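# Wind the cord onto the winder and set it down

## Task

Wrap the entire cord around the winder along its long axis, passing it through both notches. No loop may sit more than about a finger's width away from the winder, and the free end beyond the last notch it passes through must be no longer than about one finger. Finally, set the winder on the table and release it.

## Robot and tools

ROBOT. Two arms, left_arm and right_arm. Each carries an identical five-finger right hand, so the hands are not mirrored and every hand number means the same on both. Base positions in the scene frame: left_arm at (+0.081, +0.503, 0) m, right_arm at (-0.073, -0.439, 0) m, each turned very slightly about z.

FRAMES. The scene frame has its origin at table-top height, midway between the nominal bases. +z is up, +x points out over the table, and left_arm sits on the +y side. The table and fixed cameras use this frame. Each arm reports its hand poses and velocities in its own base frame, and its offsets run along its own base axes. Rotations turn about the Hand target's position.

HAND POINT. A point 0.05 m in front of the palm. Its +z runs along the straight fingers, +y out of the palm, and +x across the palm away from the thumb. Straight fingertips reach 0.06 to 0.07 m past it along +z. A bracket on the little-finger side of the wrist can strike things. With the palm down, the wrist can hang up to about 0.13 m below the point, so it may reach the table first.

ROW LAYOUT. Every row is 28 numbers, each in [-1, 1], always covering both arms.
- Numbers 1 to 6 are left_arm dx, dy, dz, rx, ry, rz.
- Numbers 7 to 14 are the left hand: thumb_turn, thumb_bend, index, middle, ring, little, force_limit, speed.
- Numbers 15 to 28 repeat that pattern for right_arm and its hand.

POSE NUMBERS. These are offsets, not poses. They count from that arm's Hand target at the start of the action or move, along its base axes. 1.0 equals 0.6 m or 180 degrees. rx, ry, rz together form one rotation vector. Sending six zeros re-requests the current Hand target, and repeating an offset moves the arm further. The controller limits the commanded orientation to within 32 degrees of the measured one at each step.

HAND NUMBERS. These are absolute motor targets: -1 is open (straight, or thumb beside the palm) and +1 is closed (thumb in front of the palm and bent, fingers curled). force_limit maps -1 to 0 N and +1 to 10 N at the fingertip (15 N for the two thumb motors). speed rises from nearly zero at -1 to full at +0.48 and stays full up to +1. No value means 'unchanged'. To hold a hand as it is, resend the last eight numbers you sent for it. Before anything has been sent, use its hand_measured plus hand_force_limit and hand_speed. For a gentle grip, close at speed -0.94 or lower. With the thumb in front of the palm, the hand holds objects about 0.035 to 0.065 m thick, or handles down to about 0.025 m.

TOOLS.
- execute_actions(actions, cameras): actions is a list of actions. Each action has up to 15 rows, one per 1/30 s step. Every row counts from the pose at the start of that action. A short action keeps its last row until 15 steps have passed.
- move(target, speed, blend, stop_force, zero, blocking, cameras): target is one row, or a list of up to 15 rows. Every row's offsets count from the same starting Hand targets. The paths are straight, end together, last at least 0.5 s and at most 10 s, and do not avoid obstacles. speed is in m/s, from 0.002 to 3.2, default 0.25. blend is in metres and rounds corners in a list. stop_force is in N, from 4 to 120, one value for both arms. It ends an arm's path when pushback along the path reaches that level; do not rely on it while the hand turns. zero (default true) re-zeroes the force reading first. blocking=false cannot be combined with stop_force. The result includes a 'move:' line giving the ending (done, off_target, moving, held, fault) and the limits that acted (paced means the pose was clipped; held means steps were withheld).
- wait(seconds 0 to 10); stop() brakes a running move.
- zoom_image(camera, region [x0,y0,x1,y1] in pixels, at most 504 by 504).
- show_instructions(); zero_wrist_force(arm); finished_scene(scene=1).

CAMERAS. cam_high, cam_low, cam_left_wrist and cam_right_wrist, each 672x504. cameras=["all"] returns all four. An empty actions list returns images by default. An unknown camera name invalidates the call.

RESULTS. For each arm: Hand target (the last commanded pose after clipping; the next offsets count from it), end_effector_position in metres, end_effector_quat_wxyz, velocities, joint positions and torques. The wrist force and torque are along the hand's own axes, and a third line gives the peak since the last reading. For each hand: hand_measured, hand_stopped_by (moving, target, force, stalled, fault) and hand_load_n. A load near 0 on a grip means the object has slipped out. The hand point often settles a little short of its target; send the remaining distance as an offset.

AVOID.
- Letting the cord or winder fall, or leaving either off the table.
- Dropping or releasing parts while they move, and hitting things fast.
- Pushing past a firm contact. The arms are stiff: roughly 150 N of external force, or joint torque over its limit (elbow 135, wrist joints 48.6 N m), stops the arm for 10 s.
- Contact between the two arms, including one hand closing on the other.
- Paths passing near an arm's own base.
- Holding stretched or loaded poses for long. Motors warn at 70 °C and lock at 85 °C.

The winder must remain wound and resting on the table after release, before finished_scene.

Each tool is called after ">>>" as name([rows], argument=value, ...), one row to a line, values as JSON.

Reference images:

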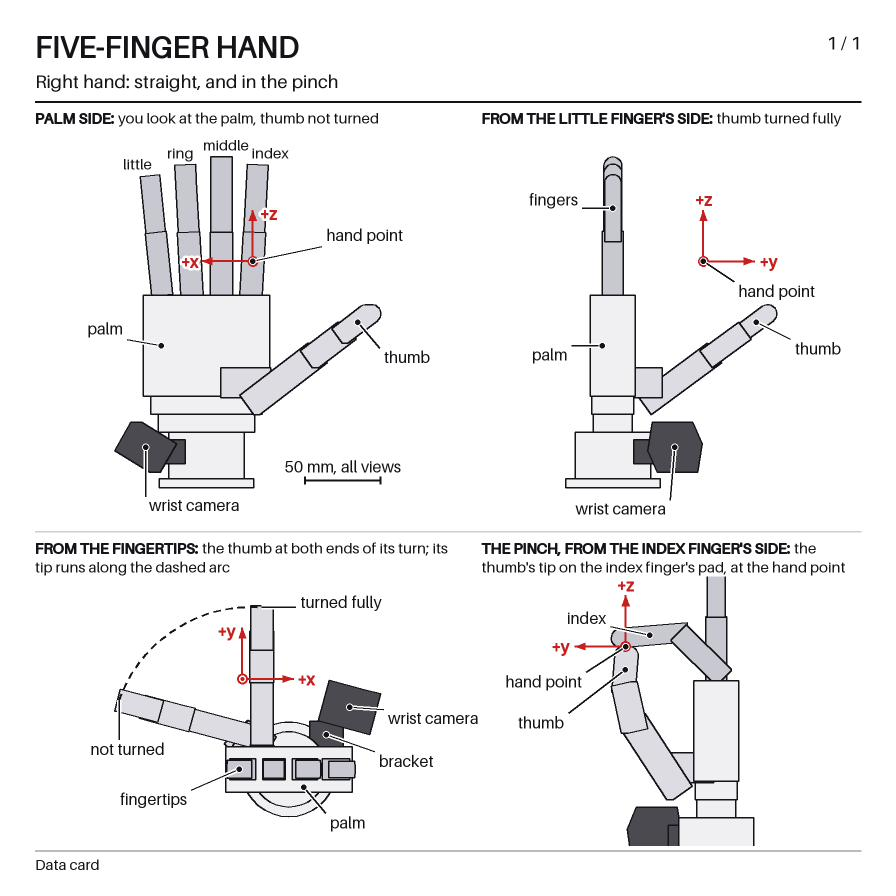

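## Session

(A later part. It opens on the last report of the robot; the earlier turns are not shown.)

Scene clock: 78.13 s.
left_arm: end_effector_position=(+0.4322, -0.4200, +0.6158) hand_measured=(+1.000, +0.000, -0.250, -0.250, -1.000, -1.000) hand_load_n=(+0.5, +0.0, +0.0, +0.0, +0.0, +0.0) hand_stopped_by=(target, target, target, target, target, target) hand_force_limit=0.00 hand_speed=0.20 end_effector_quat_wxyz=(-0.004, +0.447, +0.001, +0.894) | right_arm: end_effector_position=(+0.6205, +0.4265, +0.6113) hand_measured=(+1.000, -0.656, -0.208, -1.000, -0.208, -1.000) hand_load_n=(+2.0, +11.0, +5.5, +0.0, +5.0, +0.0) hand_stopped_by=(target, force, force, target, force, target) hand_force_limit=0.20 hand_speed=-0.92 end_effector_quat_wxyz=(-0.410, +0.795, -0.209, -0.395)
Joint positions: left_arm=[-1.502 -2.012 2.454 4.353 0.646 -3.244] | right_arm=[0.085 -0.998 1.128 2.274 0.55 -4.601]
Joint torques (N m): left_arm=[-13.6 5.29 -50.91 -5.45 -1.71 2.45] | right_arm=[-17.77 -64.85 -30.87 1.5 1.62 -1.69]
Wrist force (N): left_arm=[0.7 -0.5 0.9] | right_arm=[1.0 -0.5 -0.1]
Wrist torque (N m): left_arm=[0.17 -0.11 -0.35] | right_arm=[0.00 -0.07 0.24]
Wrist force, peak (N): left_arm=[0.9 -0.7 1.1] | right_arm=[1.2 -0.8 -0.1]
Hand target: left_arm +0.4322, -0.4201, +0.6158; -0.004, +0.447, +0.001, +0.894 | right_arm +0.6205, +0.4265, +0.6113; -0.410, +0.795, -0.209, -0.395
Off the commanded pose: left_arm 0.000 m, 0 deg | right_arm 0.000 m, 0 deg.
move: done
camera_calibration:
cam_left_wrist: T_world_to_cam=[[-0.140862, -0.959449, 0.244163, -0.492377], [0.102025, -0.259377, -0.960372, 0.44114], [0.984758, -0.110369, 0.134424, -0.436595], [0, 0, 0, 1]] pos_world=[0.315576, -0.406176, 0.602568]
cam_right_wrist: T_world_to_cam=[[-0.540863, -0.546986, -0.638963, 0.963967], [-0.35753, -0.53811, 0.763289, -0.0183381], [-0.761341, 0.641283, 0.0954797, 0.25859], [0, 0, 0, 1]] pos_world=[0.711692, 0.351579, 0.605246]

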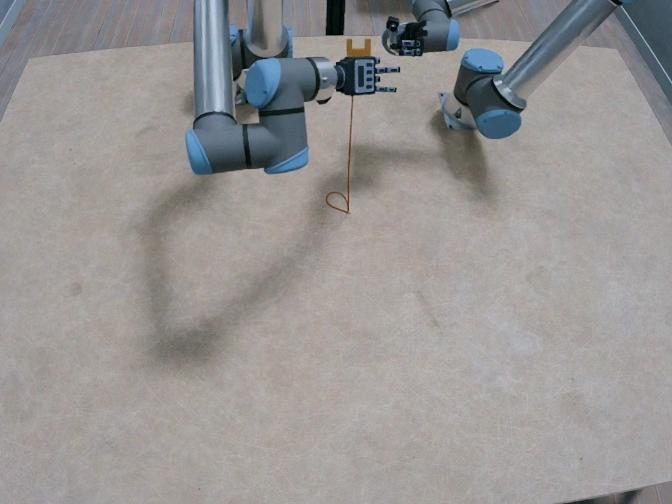

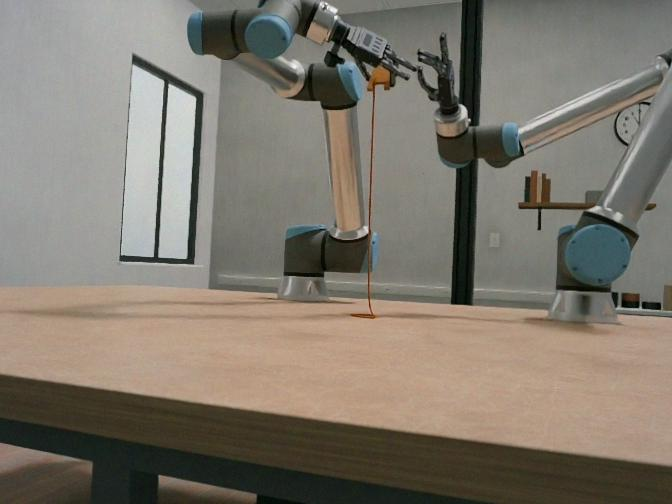

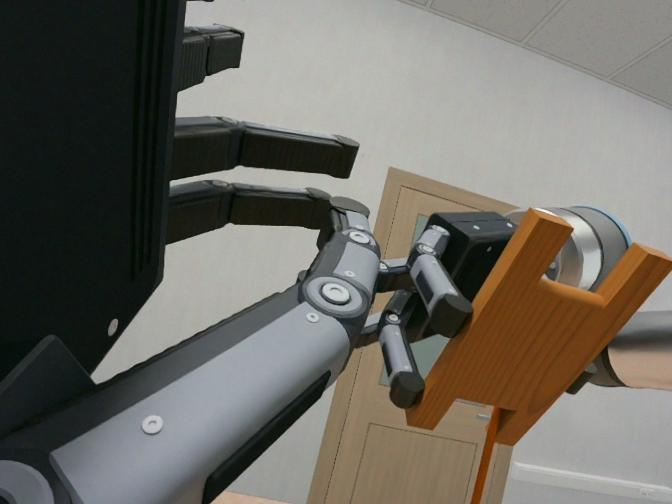

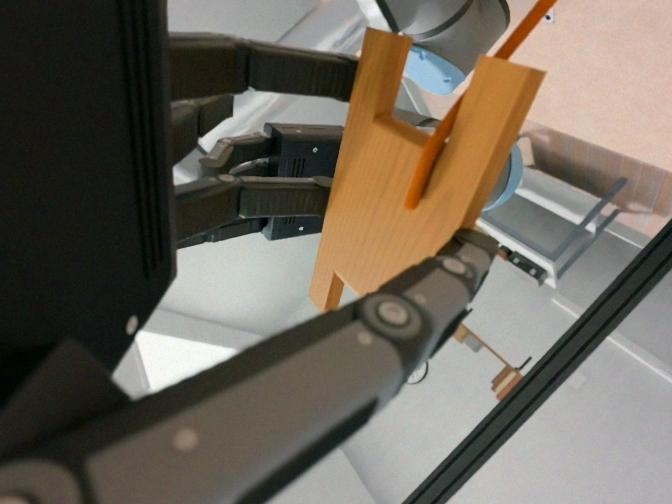

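>>> move(target=[-0.0058,-0.109,-0.0007,0,0,0,1,0,-0.25,-0.25,-1,-1,0,0.2,0,0,0,0,0,0,1,-0.3,0.0,-1,0.0,-1,0.2,-0.92], speed=0.04, stop_force=6, cameras=["all"])

>>> zoom_image(camera="cam_low", region=[350, 20, 450, 120])

>>> zoom_image(camera="cam_left_wrist", region=[250, 100, 550, 400])

Scene clock: 82.57 s.
left_arm: end_effector_position=(+0.4287, -0.4855, +0.6153) hand_measured=(+1.000, +0.000, -0.250, -0.250, -1.000, -1.000) hand_load_n=(+0.0, +0.0, +0.0, +0.0, +0.0, +0.0) hand_stopped_by=(target, target, target, target, target, target) hand_force_limit=0.00 hand_speed=0.20 end_effector_quat_wxyz=(-0.004, +0.447, +0.001, +0.894) | right_arm: end_effector_position=(+0.6205, +0.4265, +0.6113) hand_measured=(+1.000, -0.656, -0.208, -1.000, -0.208, -1.000) hand_load_n=(+2.0, +11.0, +5.5, +0.0, +5.5, +0.0) hand_stopped_by=(target, force, force, target, force, target) hand_force_limit=0.20 hand_speed=-0.92 end_effector_quat_wxyz=(-0.410, +0.795, -0.209, -0.395)
Joint positions: left_arm=[-1.52 -1.873 2.383 4.261 0.644 -3.213] | right_arm=[0.085 -0.998 1.128 2.274 0.55 -4.601]
Joint torques (N m): left_arm=[-13.74 -3.25 -50.48 -5.87 -2.11 2.92] | right_arm=[-17.34 -64.66 -30.99 1.32 1.36 -0.78]
Wrist force (N): left_arm=[1.2 -0.3 0.6] | right_arm=[0.9 -0.6 -0.1]
Wrist torque (N m): left_arm=[0.20 -0.19 -0.32] | right_arm=[-0.02 -0.04 0.21]
Wrist force, peak (N): left_arm=[1.5 -0.9 0.8] | right_arm=[0.8 -1.2 0.0]
Hand target: left_arm +0.4287, -0.4855, +0.6153; -0.004, +0.447, +0.001, +0.894 | right_arm +0.6205, +0.4265, +0.6113; -0.410, +0.795, -0.209, -0.395
Off the commanded pose: left_arm 0.000 m, 0 deg | right_arm 0.000 m, 0 deg.
move: done
camera_calibration:
cam_left_wrist: T_world_to_cam=[[-0.14087, -0.959428, 0.244242, -0.555708], [0.102014, -0.259455, -0.960352, 0.423946], [0.984758, -0.110369, 0.134424, -0.44042], [0, 0, 0, 1]] pos_world=[0.312176, -0.471775, 0.602068]
cam_right_wrist: T_world_to_cam=[[-0.540863, -0.546986, -0.638963, 0.963967], [-0.35753, -0.53811, 0.763289, -0.0183381], [-0.761341, 0.641283, 0.0954797, 0.25859], [0, 0, 0, 1]] pos_world=[0.711692, 0.351579, 0.605246]

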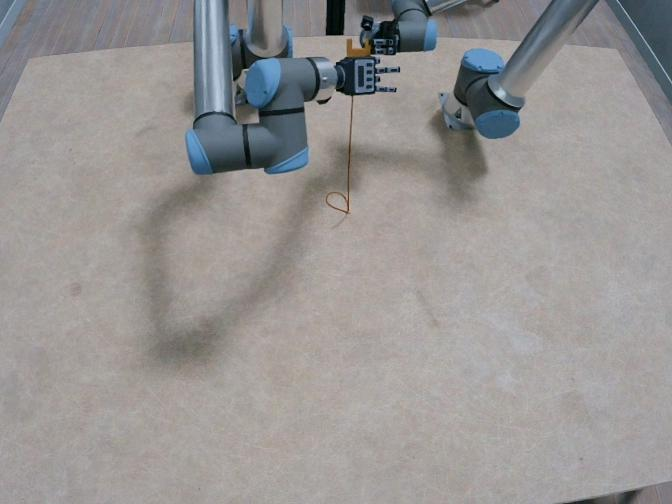

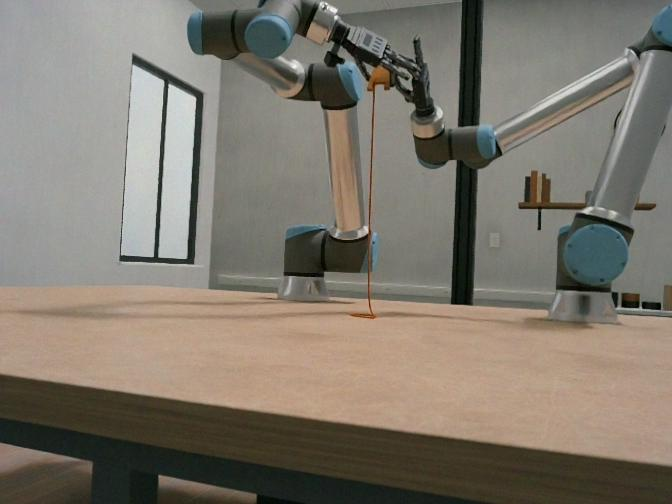

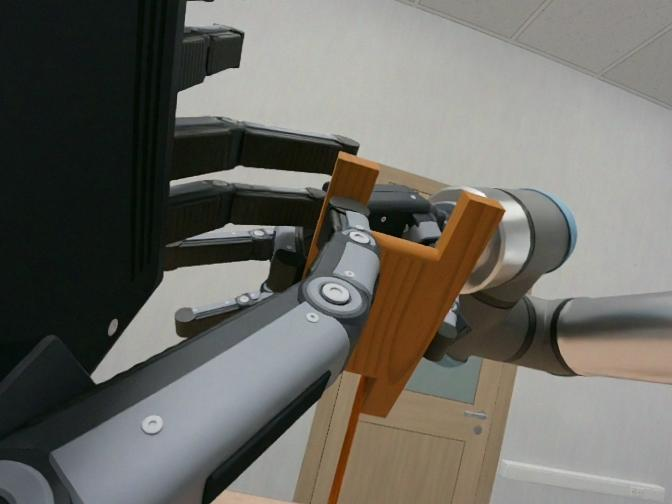

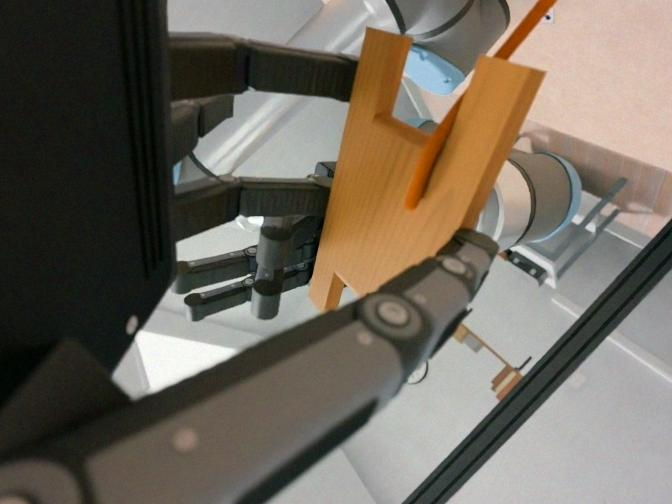

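Scaled by 5.040 from the camera's 672x504 image, which has a finer 960x720 frame.

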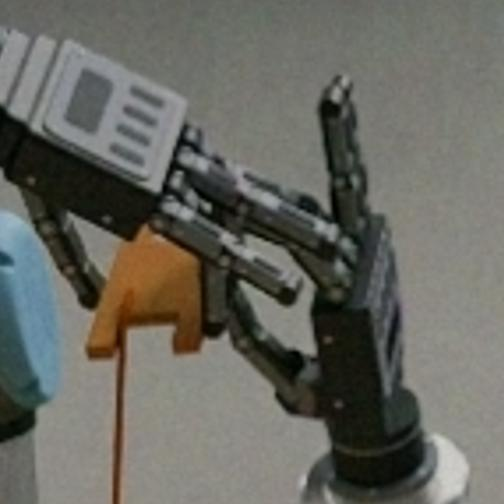

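Scaled by 1.680 from the camera's 672x504 image, which has a finer 960x720 frame.

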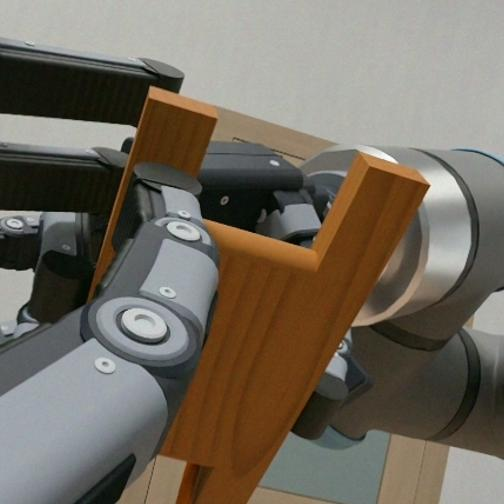

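>>> move(target=[0.016,0.0001,0.012,0,0,0,1,0,-0.25,-0.25,-1,-1,0,0.2,0,0,0,0,0,0,1,-0.3,0.0,-1,0.0,-1,0.2,-0.92], speed=0.006, stop_force=4, cameras=["cam_left_wrist","cam_right_wrist"])

>>> zoom_image(camera="cam_left_wrist", region=[250, 100, 550, 400])

Scene clock: 85.77 s.
left_arm: end_effector_position=(+0.4383, -0.4854, +0.6225) hand_measured=(+1.000, +0.000, -0.250, -0.250, -1.000, -1.000) hand_load_n=(-1.0, -0.5, +0.0, +0.0, +0.0, +0.0) hand_stopped_by=(target, target, target, target, target, target) hand_force_limit=0.00 hand_speed=0.20 end_effector_quat_wxyz=(-0.004, +0.447, +0.001, +0.894) | right_arm: end_effector_position=(+0.6205, +0.4265, +0.6113) hand_measured=(+1.000, -0.656, -0.208, -1.000, -0.208, -1.000) hand_load_n=(+0.5, +11.5, +5.5, +0.0, +4.5, +0.0) hand_stopped_by=(target, force, force, target, force, target) hand_force_limit=0.20 hand_speed=-0.92 end_effector_quat_wxyz=(-0.410, +0.795, -0.209, -0.395)
Joint positions: left_arm=[-1.498 -1.875 2.363 4.312 0.646 -3.25] | right_arm=[0.085 -0.998 1.128 2.274 0.55 -4.601]
Joint torques (N m): left_arm=[17.44 -31.58 -50.63 -2.15 5.03 -3.29] | right_arm=[-14.02 -67.65 -30.51 1.59 1.32 -0.33]
Wrist force (N): left_arm=[2.0 -0.6 -1.4] | right_arm=[2.3 -2.0 -1.7]
Wrist torque (N m): left_arm=[0.25 -0.12 -0.10] | right_arm=[-0.01 -0.10 0.27]
Wrist force, peak (N): left_arm=[2.2 -0.7 -1.6] | right_arm=[2.3 -2.0 -1.7]
Hand target: left_arm +0.4383, -0.4854, +0.6225; -0.004, +0.447, +0.001, +0.894 | right_arm +0.6205, +0.4265, +0.6113; -0.410, +0.795, -0.209, -0.395
Off the commanded pose: left_arm 0.000 m, 0 deg | right_arm 0.000 m, 0 deg.
move: done
camera_calibration:
cam_left_wrist: T_world_to_cam=[[-0.14087, -0.959428, 0.244242, -0.556018], [0.102014, -0.259455, -0.960352, 0.429907], [0.984758, -0.110369, 0.134424, -0.45083], [0, 0, 0, 1]] pos_world=[0.321776, -0.471675, 0.609268]
cam_right_wrist: T_world_to_cam=[[-0.540863, -0.546986, -0.638963, 0.963967], [-0.35753, -0.53811, 0.763289, -0.0183381], [-0.761341, 0.641283, 0.0954797, 0.25859], [0, 0, 0, 1]] pos_world=[0.711692, 0.351579, 0.605246]
Images, in order (width x height): cam_left_wrist 672x504, cam_right_wrist 672x504.

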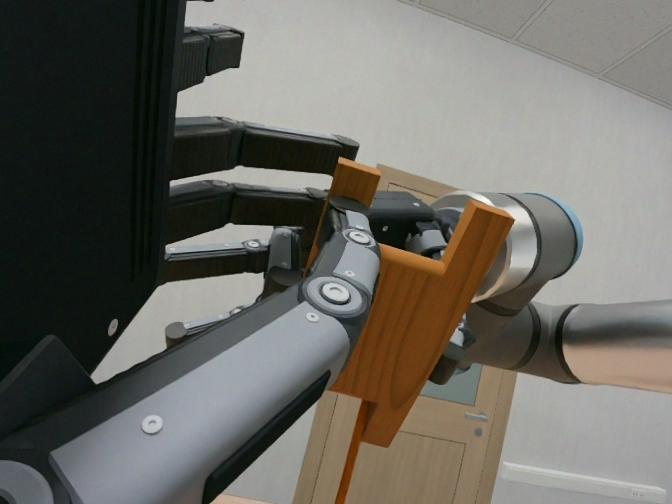

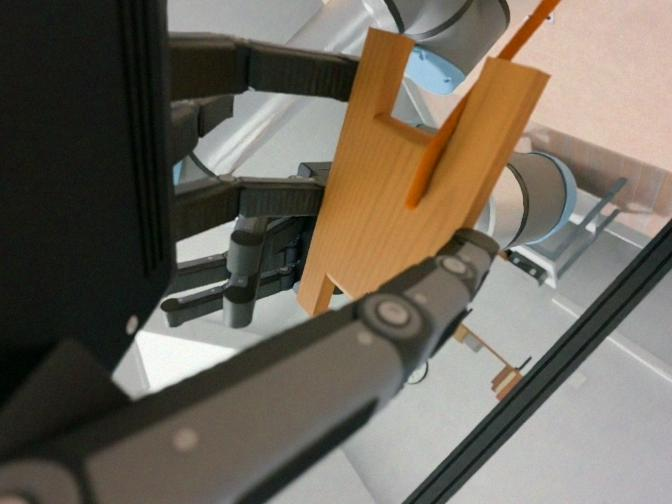

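Scaled by 1.680 from the camera's 672x504 image, which has a finer 960x720 frame.

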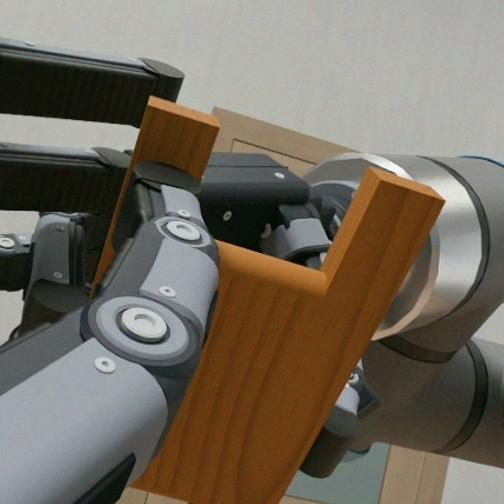

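>>> move(target=[-0.004,0,-0.003,0,0,0,1,0,0.6,0.6,-1,-1,-0.4,-0.92,0,0,0,0,0,0,1,-0.3,0.0,-1,0.0,-1,0.2,-0.92], speed=0.02, cameras=["cam_left_wrist","cam_right_wrist","cam_low"])

>>> zoom_image(camera="cam_left_wrist", region=[250, 100, 550, 400])

Scene clock: 87.77 s.
left_arm: end_effector_position=(+0.4359, -0.4854, +0.6207) hand_measured=(+1.000, +0.000, +0.086, +0.078, -1.000, -1.000) hand_load_n=(+0.5, +1.5, +3.0, +3.5, +0.0, +0.0) hand_stopped_by=(target, target, force, force, target, target) hand_force_limit=-0.40 hand_speed=-0.92 end_effector_quat_wxyz=(-0.004, +0.447, +0.001, +0.894) | right_arm: end_effector_position=(+0.6205, +0.4265, +0.6112) hand_measured=(+1.000, -0.656, -0.208, -1.000, -0.208, -1.000) hand_load_n=(+0.0, +12.0, +4.0, +0.0, +5.0, +0.0) hand_stopped_by=(target, force, force, target, force, target) hand_force_limit=0.20 hand_speed=-0.92 end_effector_quat_wxyz=(-0.410, +0.795, -0.209, -0.395)
Joint positions: left_arm=[-1.504 -1.875 2.368 4.299 0.646 -3.241] | right_arm=[0.085 -0.998 1.128 2.274 0.55 -4.601]
Joint torques (N m): left_arm=[-15.45 -1.95 -24.59 -5.5 -2.14 2.78] | right_arm=[-10.64 -70.45 -30.49 1.94 0.78 -0.21]
Wrist force (N): left_arm=[1.1 -1.8 1.3] | right_arm=[0.8 0.7 -1.0]
Wrist torque (N m): left_arm=[0.18 -0.19 -0.33] | right_arm=[-0.09 0.00 0.13]
Wrist force, peak (N): left_arm=[2.1 -1.6 -0.9] | right_arm=[2.1 -2.0 -1.9]
Hand target: left_arm +0.4359, -0.4854, +0.6207; -0.004, +0.447, +0.001, +0.894 | right_arm +0.6205, +0.4265, +0.6113; -0.410, +0.795, -0.209, -0.395
Off the commanded pose: left_arm 0.000 m, 0 deg | right_arm 0.000 m, 0 deg.
move: done
camera_calibration:
cam_left_wrist: T_world_to_cam=[[-0.14087, -0.959428, 0.244242, -0.555917], [0.102014, -0.259455, -0.960352, 0.428424], [0.984758, -0.110369, 0.134424, -0.448225], [0, 0, 0, 1]] pos_world=[0.319376, -0.471675, 0.607468]
cam_right_wrist: T_world_to_cam=[[-0.540863, -0.546986, -0.638963, 0.963967], [-0.35753, -0.53811, 0.763289, -0.0183381], [-0.761341, 0.641283, 0.0954797, 0.25859], [0, 0, 0, 1]] pos_world=[0.711692, 0.351579, 0.605246]
Images, in order (width x height): cam_low 672x504, cam_left_wrist 672x504, cam_right_wrist 672x504.

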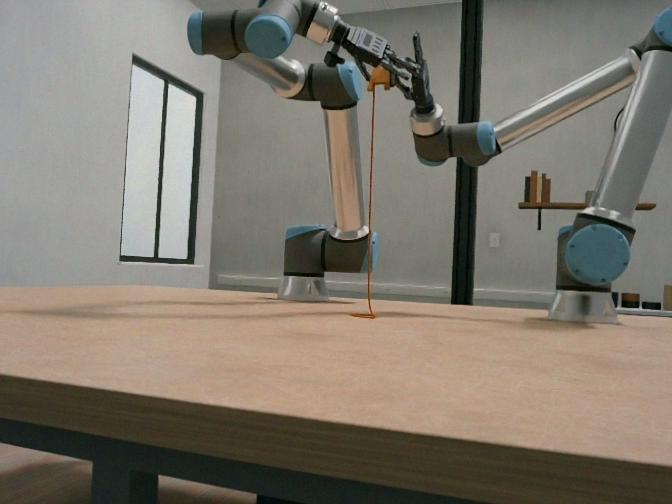

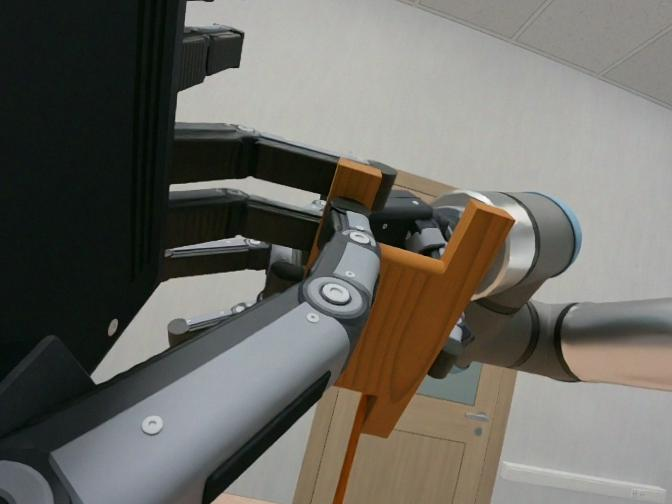

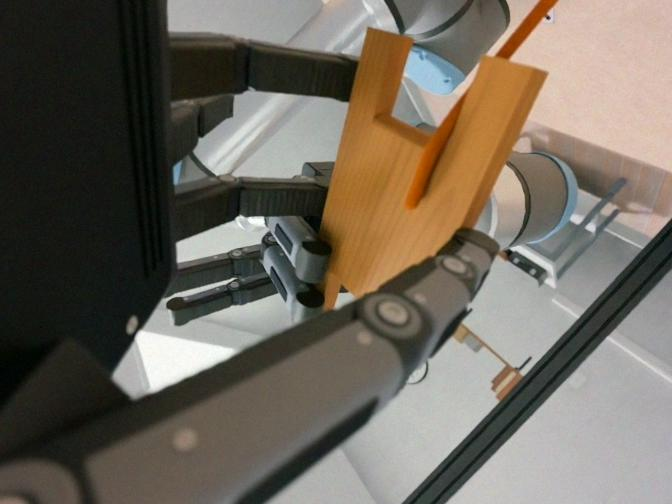

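Scaled by 1.680 from the camera's 672x504 image, which has a finer 960x720 frame.

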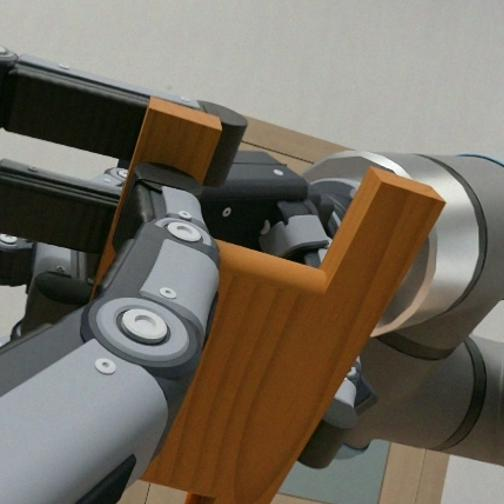

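>>> move(target=[0,0,0,0,0,0,1,0,0.7,0.7,-1,-1,0.3,-0.92,0,0,0,0,0,0,1,-0.3,0.0,-1,0.0,-1,0.2,-0.92], speed=0.02, cameras=["cam_left_wrist","cam_right_wrist"])

Scene clock: 88.53 s.
left_arm: end_effector_position=(+0.4359, -0.4854, +0.6207) hand_measured=(+1.000, +0.000, +0.098, +0.090, -1.000, -1.000) hand_load_n=(+0.5, +2.5, +9.5, +7.0, +0.0, +0.0) hand_stopped_by=(target, target, force, force, target, target) hand_force_limit=0.30 hand_speed=-0.92 end_effector_quat_wxyz=(-0.004, +0.447, +0.001, +0.894) | right_arm: end_effector_position=(+0.6205, +0.4265, +0.6112) hand_measured=(+1.000, -0.656, -0.208, -1.000, -0.208, -1.000) hand_load_n=(-0.5, +12.5, +3.5, +0.0, +5.0, +0.0) hand_stopped_by=(target, force, force, target, force, target) hand_force_limit=0.20 hand_speed=-0.92 end_effector_quat_wxyz=(-0.410, +0.795, -0.209, -0.395)
Joint positions: left_arm=[-1.504 -1.875 2.368 4.299 0.646 -3.241] | right_arm=[0.085 -0.998 1.128 2.274 0.55 -4.601]
Joint torques (N m): left_arm=[-15.16 -2.38 -24.56 -5.02 -1.82 2.61] | right_arm=[-10.71 -68.79 -31.76 2.26 0.37 -0.32]
Wrist force (N): left_arm=[1.1 -3.0 0.7] | right_arm=[1.3 0.8 -1.8]
Wrist torque (N m): left_arm=[0.13 -0.08 -0.36] | right_arm=[-0.16 -0.08 0.17]
Wrist force, peak (N): left_arm=[2.0 -3.1 0.8] | right_arm=[1.5 1.0 -2.4]
Hand target: left_arm +0.4359, -0.4854, +0.6207; -0.004, +0.447, +0.001, +0.894 | right_arm +0.6205, +0.4265, +0.6113; -0.410, +0.795, -0.209, -0.395
Off the commanded pose: left_arm 0.000 m, 0 deg | right_arm 0.000 m, 0 deg.
move: done
camera_calibration:
cam_left_wrist: T_world_to_cam=[[-0.14087, -0.959428, 0.244242, -0.555917], [0.102014, -0.259455, -0.960352, 0.428424], [0.984758, -0.110369, 0.134424, -0.448225], [0, 0, 0, 1]] pos_world=[0.319376, -0.471675, 0.607468]
cam_right_wrist: T_world_to_cam=[[-0.540863, -0.546986, -0.638963, 0.963967], [-0.35753, -0.53811, 0.763289, -0.0183381], [-0.761341, 0.641283, 0.0954797, 0.25859], [0, 0, 0, 1]] pos_world=[0.711692, 0.351579, 0.605246]
Images, in order (width x height): cam_left_wrist 672x504, cam_right_wrist 672x504.

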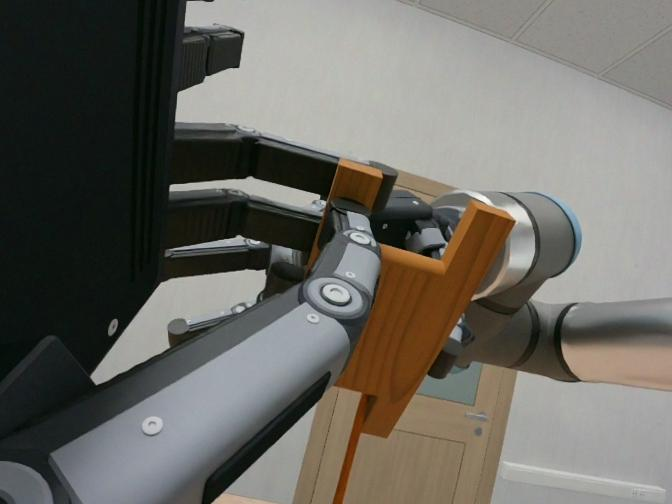

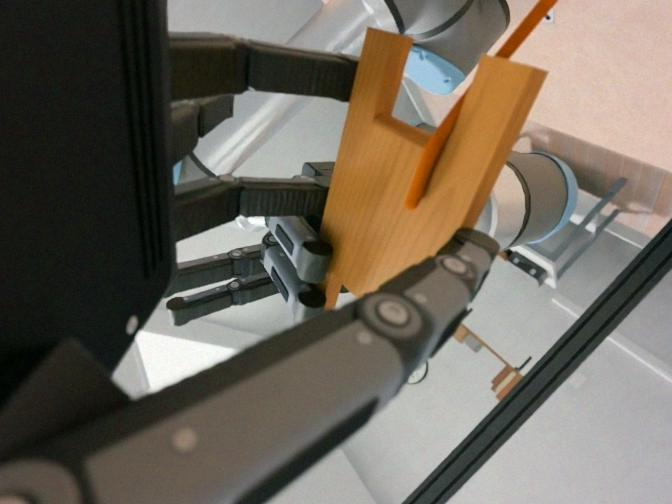

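>>> move(target=[0,0,0,0,0,0,1,0,0.7,0.7,-1,-1,0.3,-0.92,0,0,0,0,0,0,1,-0.9,-0.4,-1,-0.4,-1,0.2,-0.7], speed=0.02, cameras=["cam_left_wrist","cam_right_wrist"])

Scene clock: 89.60 s.
left_arm: end_effector_position=(+0.4359, -0.4854, +0.6207) hand_measured=(+1.000, -0.002, +0.098, +0.090, -1.000, -1.000) hand_load_n=(+1.0, +6.0, +5.0, +3.5, +0.0, +0.0) hand_stopped_by=(target, target, force, force, target, target) hand_force_limit=0.30 hand_speed=-0.92 end_effector_quat_wxyz=(-0.004, +0.447, +0.001, +0.894) | right_arm: end_effector_position=(+0.6205, +0.4265, +0.6112) hand_measured=(+1.000, -0.900, -0.400, -1.000, -0.400, -1.000) hand_load_n=(+0.0, +0.0, +0.0, +0.0, +0.0, +0.0) hand_stopped_by=(target, target, target, target, target, target) hand_force_limit=0.20 hand_speed=-0.70 end_effector_quat_wxyz=(-0.410, +0.795, -0.209, -0.395)
Joint positions: left_arm=[-1.504 -1.875 2.368 4.299 0.646 -3.241] | right_arm=[0.085 -0.998 1.128 2.274 0.55 -4.601]
Joint torques (N m): left_arm=[-11.42 -4.44 -26.34 -4.51 -1.67 2.91] | right_arm=[-8.67 -69.54 -32.66 3.09 -0.85 -0.25]
Wrist force (N): left_arm=[0.4 -0.2 1.0] | right_arm=[0.4 -0.8 0.1]
Wrist torque (N m): left_arm=[0.18 -0.14 -0.32] | right_arm=[-0.05 -0.03 0.21]
Wrist force, peak (N): left_arm=[2.0 -3.8 0.0] | right_arm=[1.4 0.9 -3.3]
Hand target: left_arm +0.4359, -0.4854, +0.6207; -0.004, +0.447, +0.001, +0.894 | right_arm +0.6205, +0.4265, +0.6113; -0.410, +0.795, -0.209, -0.395
Off the commanded pose: left_arm 0.000 m, 0 deg | right_arm 0.000 m, 0 deg.
move: done
camera_calibration:
cam_left_wrist: T_world_to_cam=[[-0.140872, -0.959424, 0.244255, -0.555923], [0.102012, -0.259469, -0.960349, 0.428416], [0.984758, -0.110369, 0.134424, -0.448225], [0, 0, 0, 1]] pos_world=[0.319376, -0.471675, 0.607468]
cam_right_wrist: T_world_to_cam=[[-0.540863, -0.546986, -0.638963, 0.963967], [-0.35753, -0.53811, 0.763289, -0.0183381], [-0.761341, 0.641283, 0.0954797, 0.25859], [0, 0, 0, 1]] pos_world=[0.711692, 0.351579, 0.605246]
Images, in order (width x height): cam_left_wrist 672x504, cam_right_wrist 672x504.

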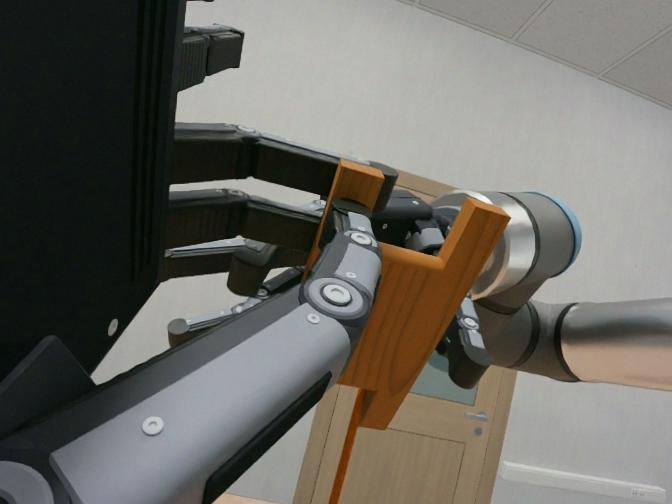

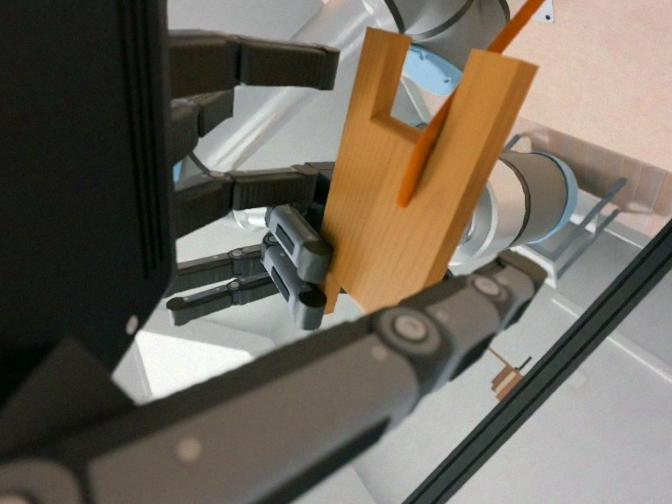

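>>> move(target=[0,0,0,0,0,0,1,0,0.7,0.7,-1,-1,0.3,-0.92,0.16,-0.0023,0.12,0,0,0,1,-0.9,-0.4,-1,-0.4,-1,0.2,-0.7], speed=0.06, cameras=["all"])

>>> zoom_image(camera="cam_low", region=[330, 10, 450, 130])

Scene clock: 93.87 s.
left_arm: end_effector_position=(+0.4359, -0.4854, +0.6207) hand_measured=(+1.000, -0.002, +0.098, +0.090, -1.000, -1.000) hand_load_n=(+1.0, +6.0, +5.0, +3.5, +0.0, +0.0) hand_stopped_by=(target, target, force, force, target, target) hand_force_limit=0.30 hand_speed=-0.92 end_effector_quat_wxyz=(-0.004, +0.447, +0.001, +0.894) | right_arm: end_effector_position=(+0.7165, +0.4251, +0.6832) hand_measured=(+1.000, -0.900, -0.400, -1.000, -0.400, -1.000) hand_load_n=(-0.5, +0.0, +0.0, +0.0, +0.0, +0.0) hand_stopped_by=(target, target, target, target, target, target) hand_force_limit=0.20 hand_speed=-0.70 end_effector_quat_wxyz=(-0.410, +0.795, -0.209, -0.395)
Joint positions: left_arm=[-1.504 -1.875 2.368 4.299 0.646 -3.241] | right_arm=[0.074 -0.806 0.684 2.537 0.557 -4.614]
Joint torques (N m): left_arm=[-3.35 -12.49 -34.24 -3.55 0.76 2.31] | right_arm=[2.91 -75.81 -42.68 5.34 1.74 0.74]
Wrist force (N): left_arm=[0.7 -0.4 0.9] | right_arm=[0.8 -0.8 0.2]
Wrist torque (N m): left_arm=[0.16 -0.16 -0.31] | right_arm=[-0.05 -0.07 0.23]
Wrist force, peak (N): left_arm=[0.8 -0.1 1.2] | right_arm=[0.9 -1.1 -0.3]
Hand target: left_arm +0.4359, -0.4854, +0.6207; -0.004, +0.447, +0.001, +0.894 | right_arm +0.7165, +0.4251, +0.6833; -0.410, +0.795, -0.209, -0.395
Off the commanded pose: left_arm 0.000 m, 0 deg | right_arm 0.000 m, 0 deg.
move: done
camera_calibration:
cam_left_wrist: T_world_to_cam=[[-0.140862, -0.959449, 0.244163, -0.555882], [0.102025, -0.259377, -0.960372, 0.428469], [0.984758, -0.110369, 0.134424, -0.448225], [0, 0, 0, 1]] pos_world=[0.319376, -0.471676, 0.607468]
cam_right_wrist: T_world_to_cam=[[-0.540885, -0.546922, -0.638998, 1.06103], [-0.357599, -0.538105, 0.76326, -0.0396287], [-0.761292, 0.641342, 0.0954742, 0.325719], [0, 0, 0, 1]] pos_world=[0.807692, 0.350079, 0.677146]

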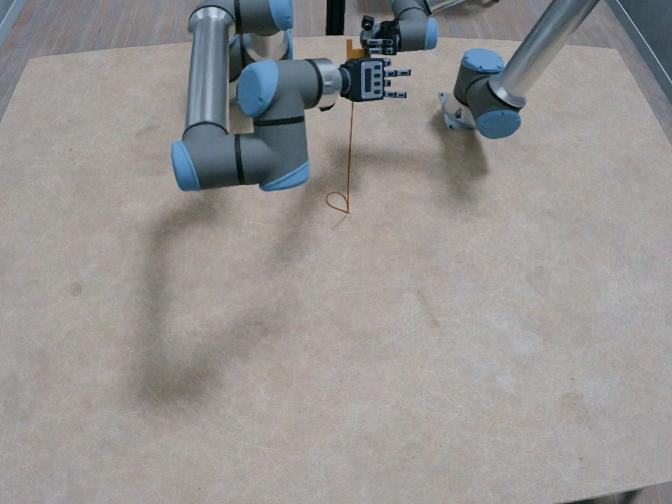

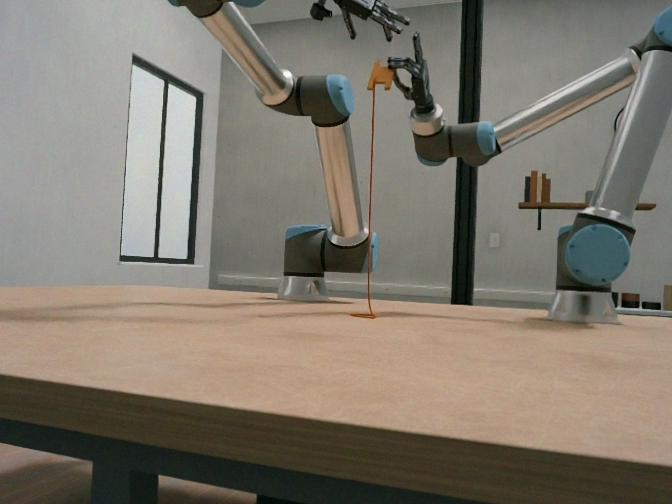

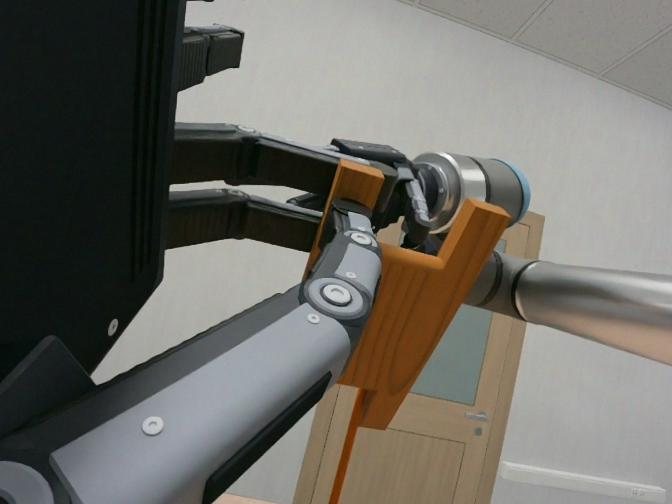

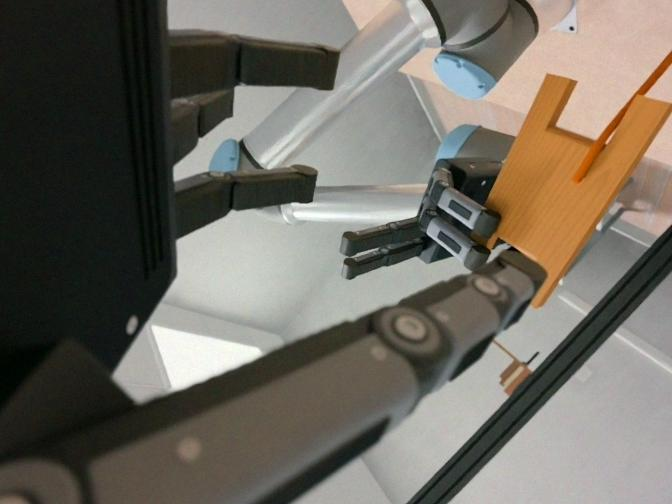

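Scaled by 4.200 from the camera's 672x504 image, which has a finer 960x720 frame.

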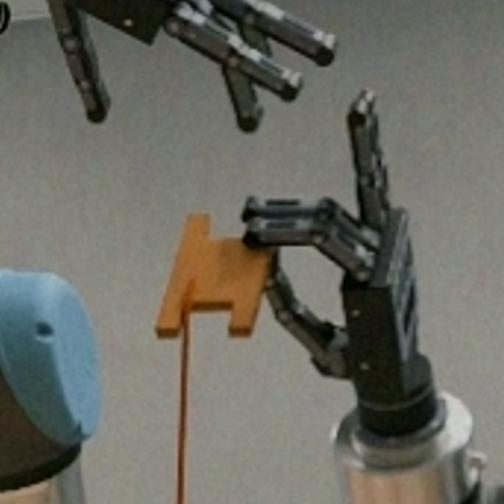

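>>> move([
  [0,0,0,0,0,0,1,0,0.7,0.7,-1,-1,0.3,-0.92,0.1725,-0.025,-0.3,0.033,0.099,-0.094,1,0.0,-0.25,-0.25,1,1,0.2,0.2],
  [0,0,0,0,0,0,1,0,0.7,0.7,-1,-1,0.3,-0.92,0.0725,-0.0197,-0.61,0.0655,0.1978,-0.1879,1,0.0,-0.25,-0.25,1,1,0.2,0.2],
], speed=0.2, blend=[0.05,0], cameras=["all"])

Scene clock: 97.40 s.
left_arm: end_effector_position=(+0.4359, -0.4854, +0.6207) hand_measured=(+1.000, -0.002, +0.098, +0.090, -1.000, -1.000) hand_load_n=(+1.0, +6.0, +5.0, +3.5, +0.0, +0.0) hand_stopped_by=(target, target, force, force, target, target) hand_force_limit=0.30 hand_speed=-0.92 end_effector_quat_wxyz=(-0.004, +0.447, +0.001, +0.894) | right_arm: end_effector_position=(+0.7600, +0.4134, +0.3172) hand_measured=(+1.000, +0.000, -0.250, -0.250, +1.000, +1.000) hand_load_n=(-0.5, +0.0, -0.5, +0.0, +0.0, +0.0) hand_stopped_by=(target, target, target, target, target, target) hand_force_limit=0.20 hand_speed=0.20 end_effector_quat_wxyz=(+0.499, -0.501, +0.501, +0.499)
Joint positions: left_arm=[-1.504 -1.875 2.368 4.299 0.646 -3.241] | right_arm=[-0.034 -0.746 1.593 2.176 0.034 -4.594]
Joint torques (N m): left_arm=[4.99 -20.69 -42.43 -3.03 2.95 1.76] | right_arm=[-17.82 -93.27 -20.17 2.21 -3.5 -2.3]
Wrist force (N): left_arm=[0.5 -0.3 0.7] | right_arm=[0.5 -1.5 -0.5]
Wrist torque (N m): left_arm=[0.18 -0.14 -0.32] | right_arm=[-0.05 -0.02 0.27]
Wrist force, peak (N): left_arm=[0.8 -0.7 0.9] | right_arm=[1.2 -1.9 -1.0]
Hand target: left_arm +0.4359, -0.4854, +0.6207; -0.004, +0.447, +0.001, +0.894 | right_arm +0.7600, +0.4133, +0.3173; +0.500, -0.500, +0.500, +0.500
Off the commanded pose: left_arm 0.000 m, 0 deg | right_arm 0.000 m, 0 deg.
move: done
camera_calibration:
cam_left_wrist: T_world_to_cam=[[-0.140862, -0.959449, 0.244163, -0.555882], [0.102025, -0.259377, -0.960372, 0.428469], [0.984758, -0.110369, 0.134424, -0.448225], [0, 0, 0, 1]] pos_world=[0.319376, -0.471676, 0.607468]
cam_right_wrist: T_world_to_cam=[[-0.981417, 0.0248239, -0.190274, 0.800436], [-0.173271, -0.540709, 0.823171, 0.0909205], [-0.0824488, 0.840843, 0.534962, -0.336521], [0, 0, 0, 1]] pos_world=[0.773569, 0.312253, 0.257485]

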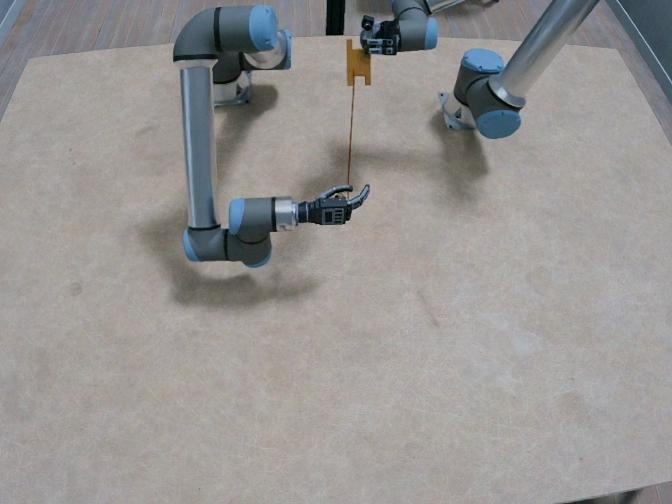

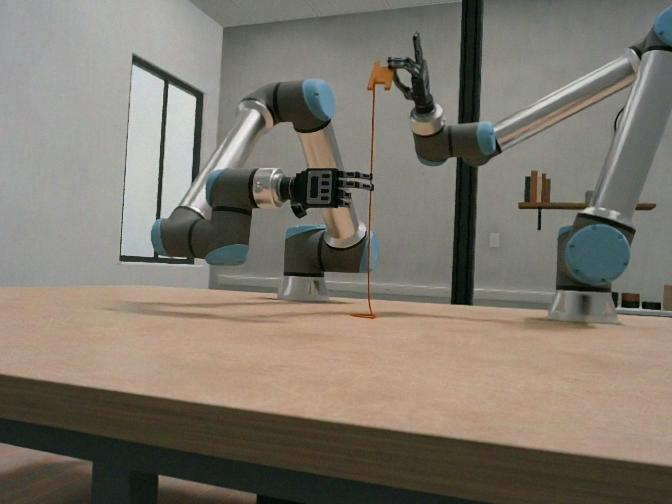

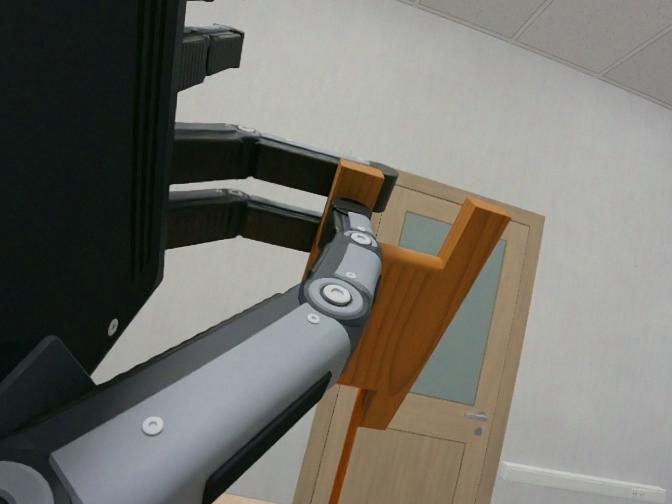

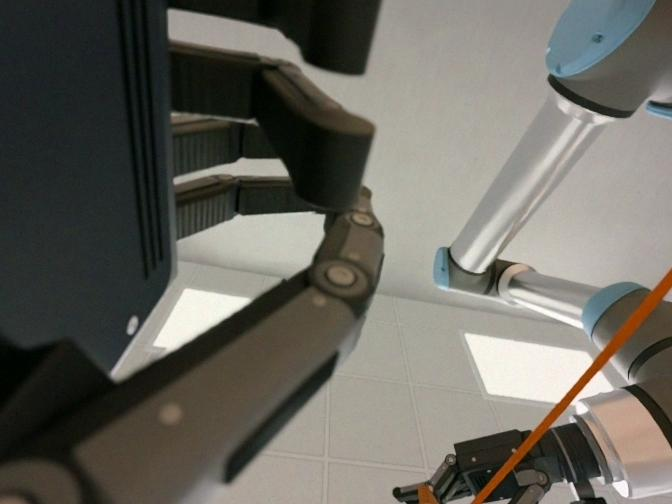

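>>> move(target=[0,0,0,0,0,0,1,0,0.7,0.7,-1,-1,0.3,-0.92,-0.0667,0.01,0,0,0,0,1,0.0,-0.25,-0.25,1,1,0.2,0.2], speed=0.1, cameras=["cam_high","cam_low","cam_right_wrist"])

>>> zoom_image(camera="cam_low", region=[300, 120, 440, 260])

Scene clock: 99.07 s.
left_arm: end_effector_position=(+0.4359, -0.4854, +0.6207) hand_measured=(+1.000, -0.002, +0.098, +0.090, -1.000, -1.000) hand_load_n=(+1.0, +6.0, +5.0, +3.5, +0.0, +0.0) hand_stopped_by=(target, target, force, force, target, target) hand_force_limit=0.30 hand_speed=-0.92 end_effector_quat_wxyz=(-0.004, +0.447, +0.001, +0.894) | right_arm: end_effector_position=(+0.7200, +0.4193, +0.3172) hand_measured=(+1.000, +0.000, -0.250, -0.250, +1.000, +1.000) hand_load_n=(-0.5, +0.0, +0.0, +0.0, +0.0, +0.0) hand_stopped_by=(target, target, target, target, target, target) hand_force_limit=0.20 hand_speed=0.20 end_effector_quat_wxyz=(+0.500, -0.500, +0.501, +0.499)
Joint positions: left_arm=[-1.504 -1.875 2.368 4.299 0.646 -3.241] | right_arm=[-0.028 -0.792 1.696 2.169 0.028 -4.644]
Joint torques (N m): left_arm=[7.83 -23.28 -44.96 -3.04 4 2.02] | right_arm=[11.47 -89.44 -17.77 1.31 -3.52 -2.46]
Wrist force (N): left_arm=[0.7 -0.5 0.6] | right_arm=[1.1 -1.5 -1.3]
Wrist torque (N m): left_arm=[0.16 -0.17 -0.31] | right_arm=[0.00 -0.09 0.31]
Wrist force, peak (N): left_arm=[0.7 -0.6 0.8] | right_arm=[0.9 -2.4 -0.9]
Hand target: left_arm +0.4359, -0.4854, +0.6207; -0.004, +0.447, +0.001, +0.894 | right_arm +0.7200, +0.4193, +0.3173; +0.500, -0.500, +0.500, +0.500
Off the commanded pose: left_arm 0.000 m, 0 deg | right_arm 0.000 m, 0 deg.
move: done
camera_calibration:
cam_right_wrist: T_world_to_cam=[[-0.981419, 0.0247731, -0.190269, 0.761006], [-0.173064, -0.542489, 0.822043, 0.0881595], [-0.0828546, 0.839698, 0.536697, -0.344628], [0, 0, 0, 1]] pos_world=[0.733569, 0.318356, 0.257286]
Images, in order (width x height): cam_high 672x504, cam_low 672x504, cam_right_wrist 672x504.

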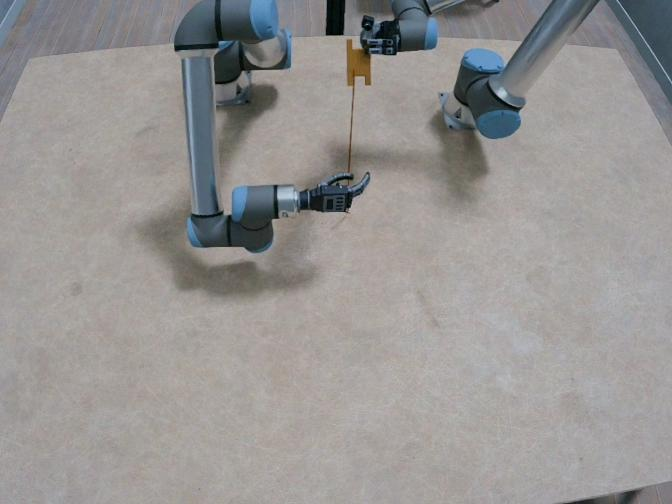

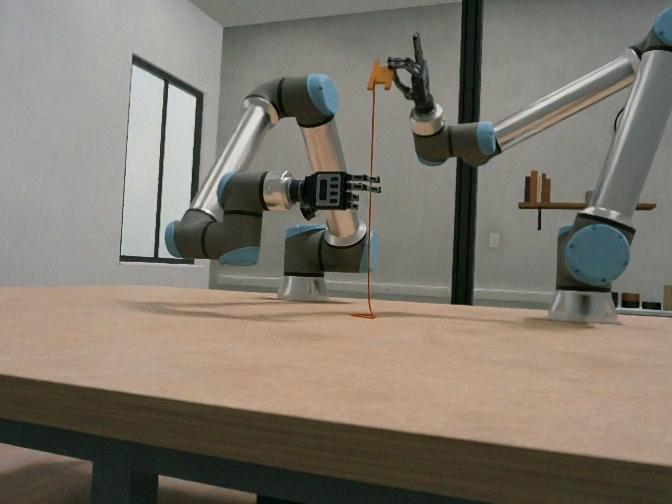

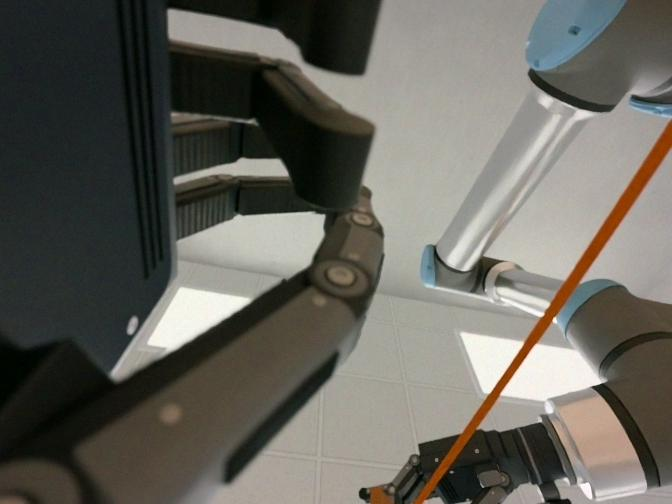

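Scaled by 3.600 from the camera's 672x504 image, which has a finer 960x720 frame.

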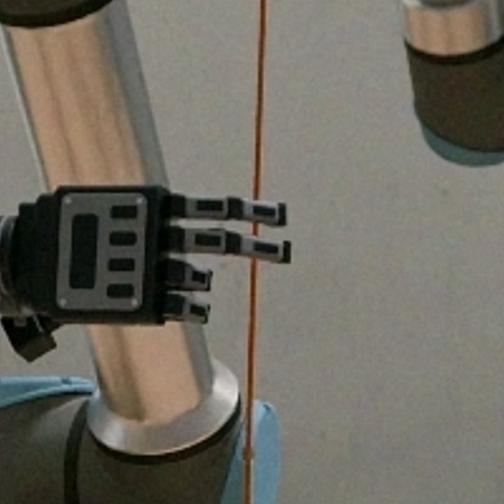

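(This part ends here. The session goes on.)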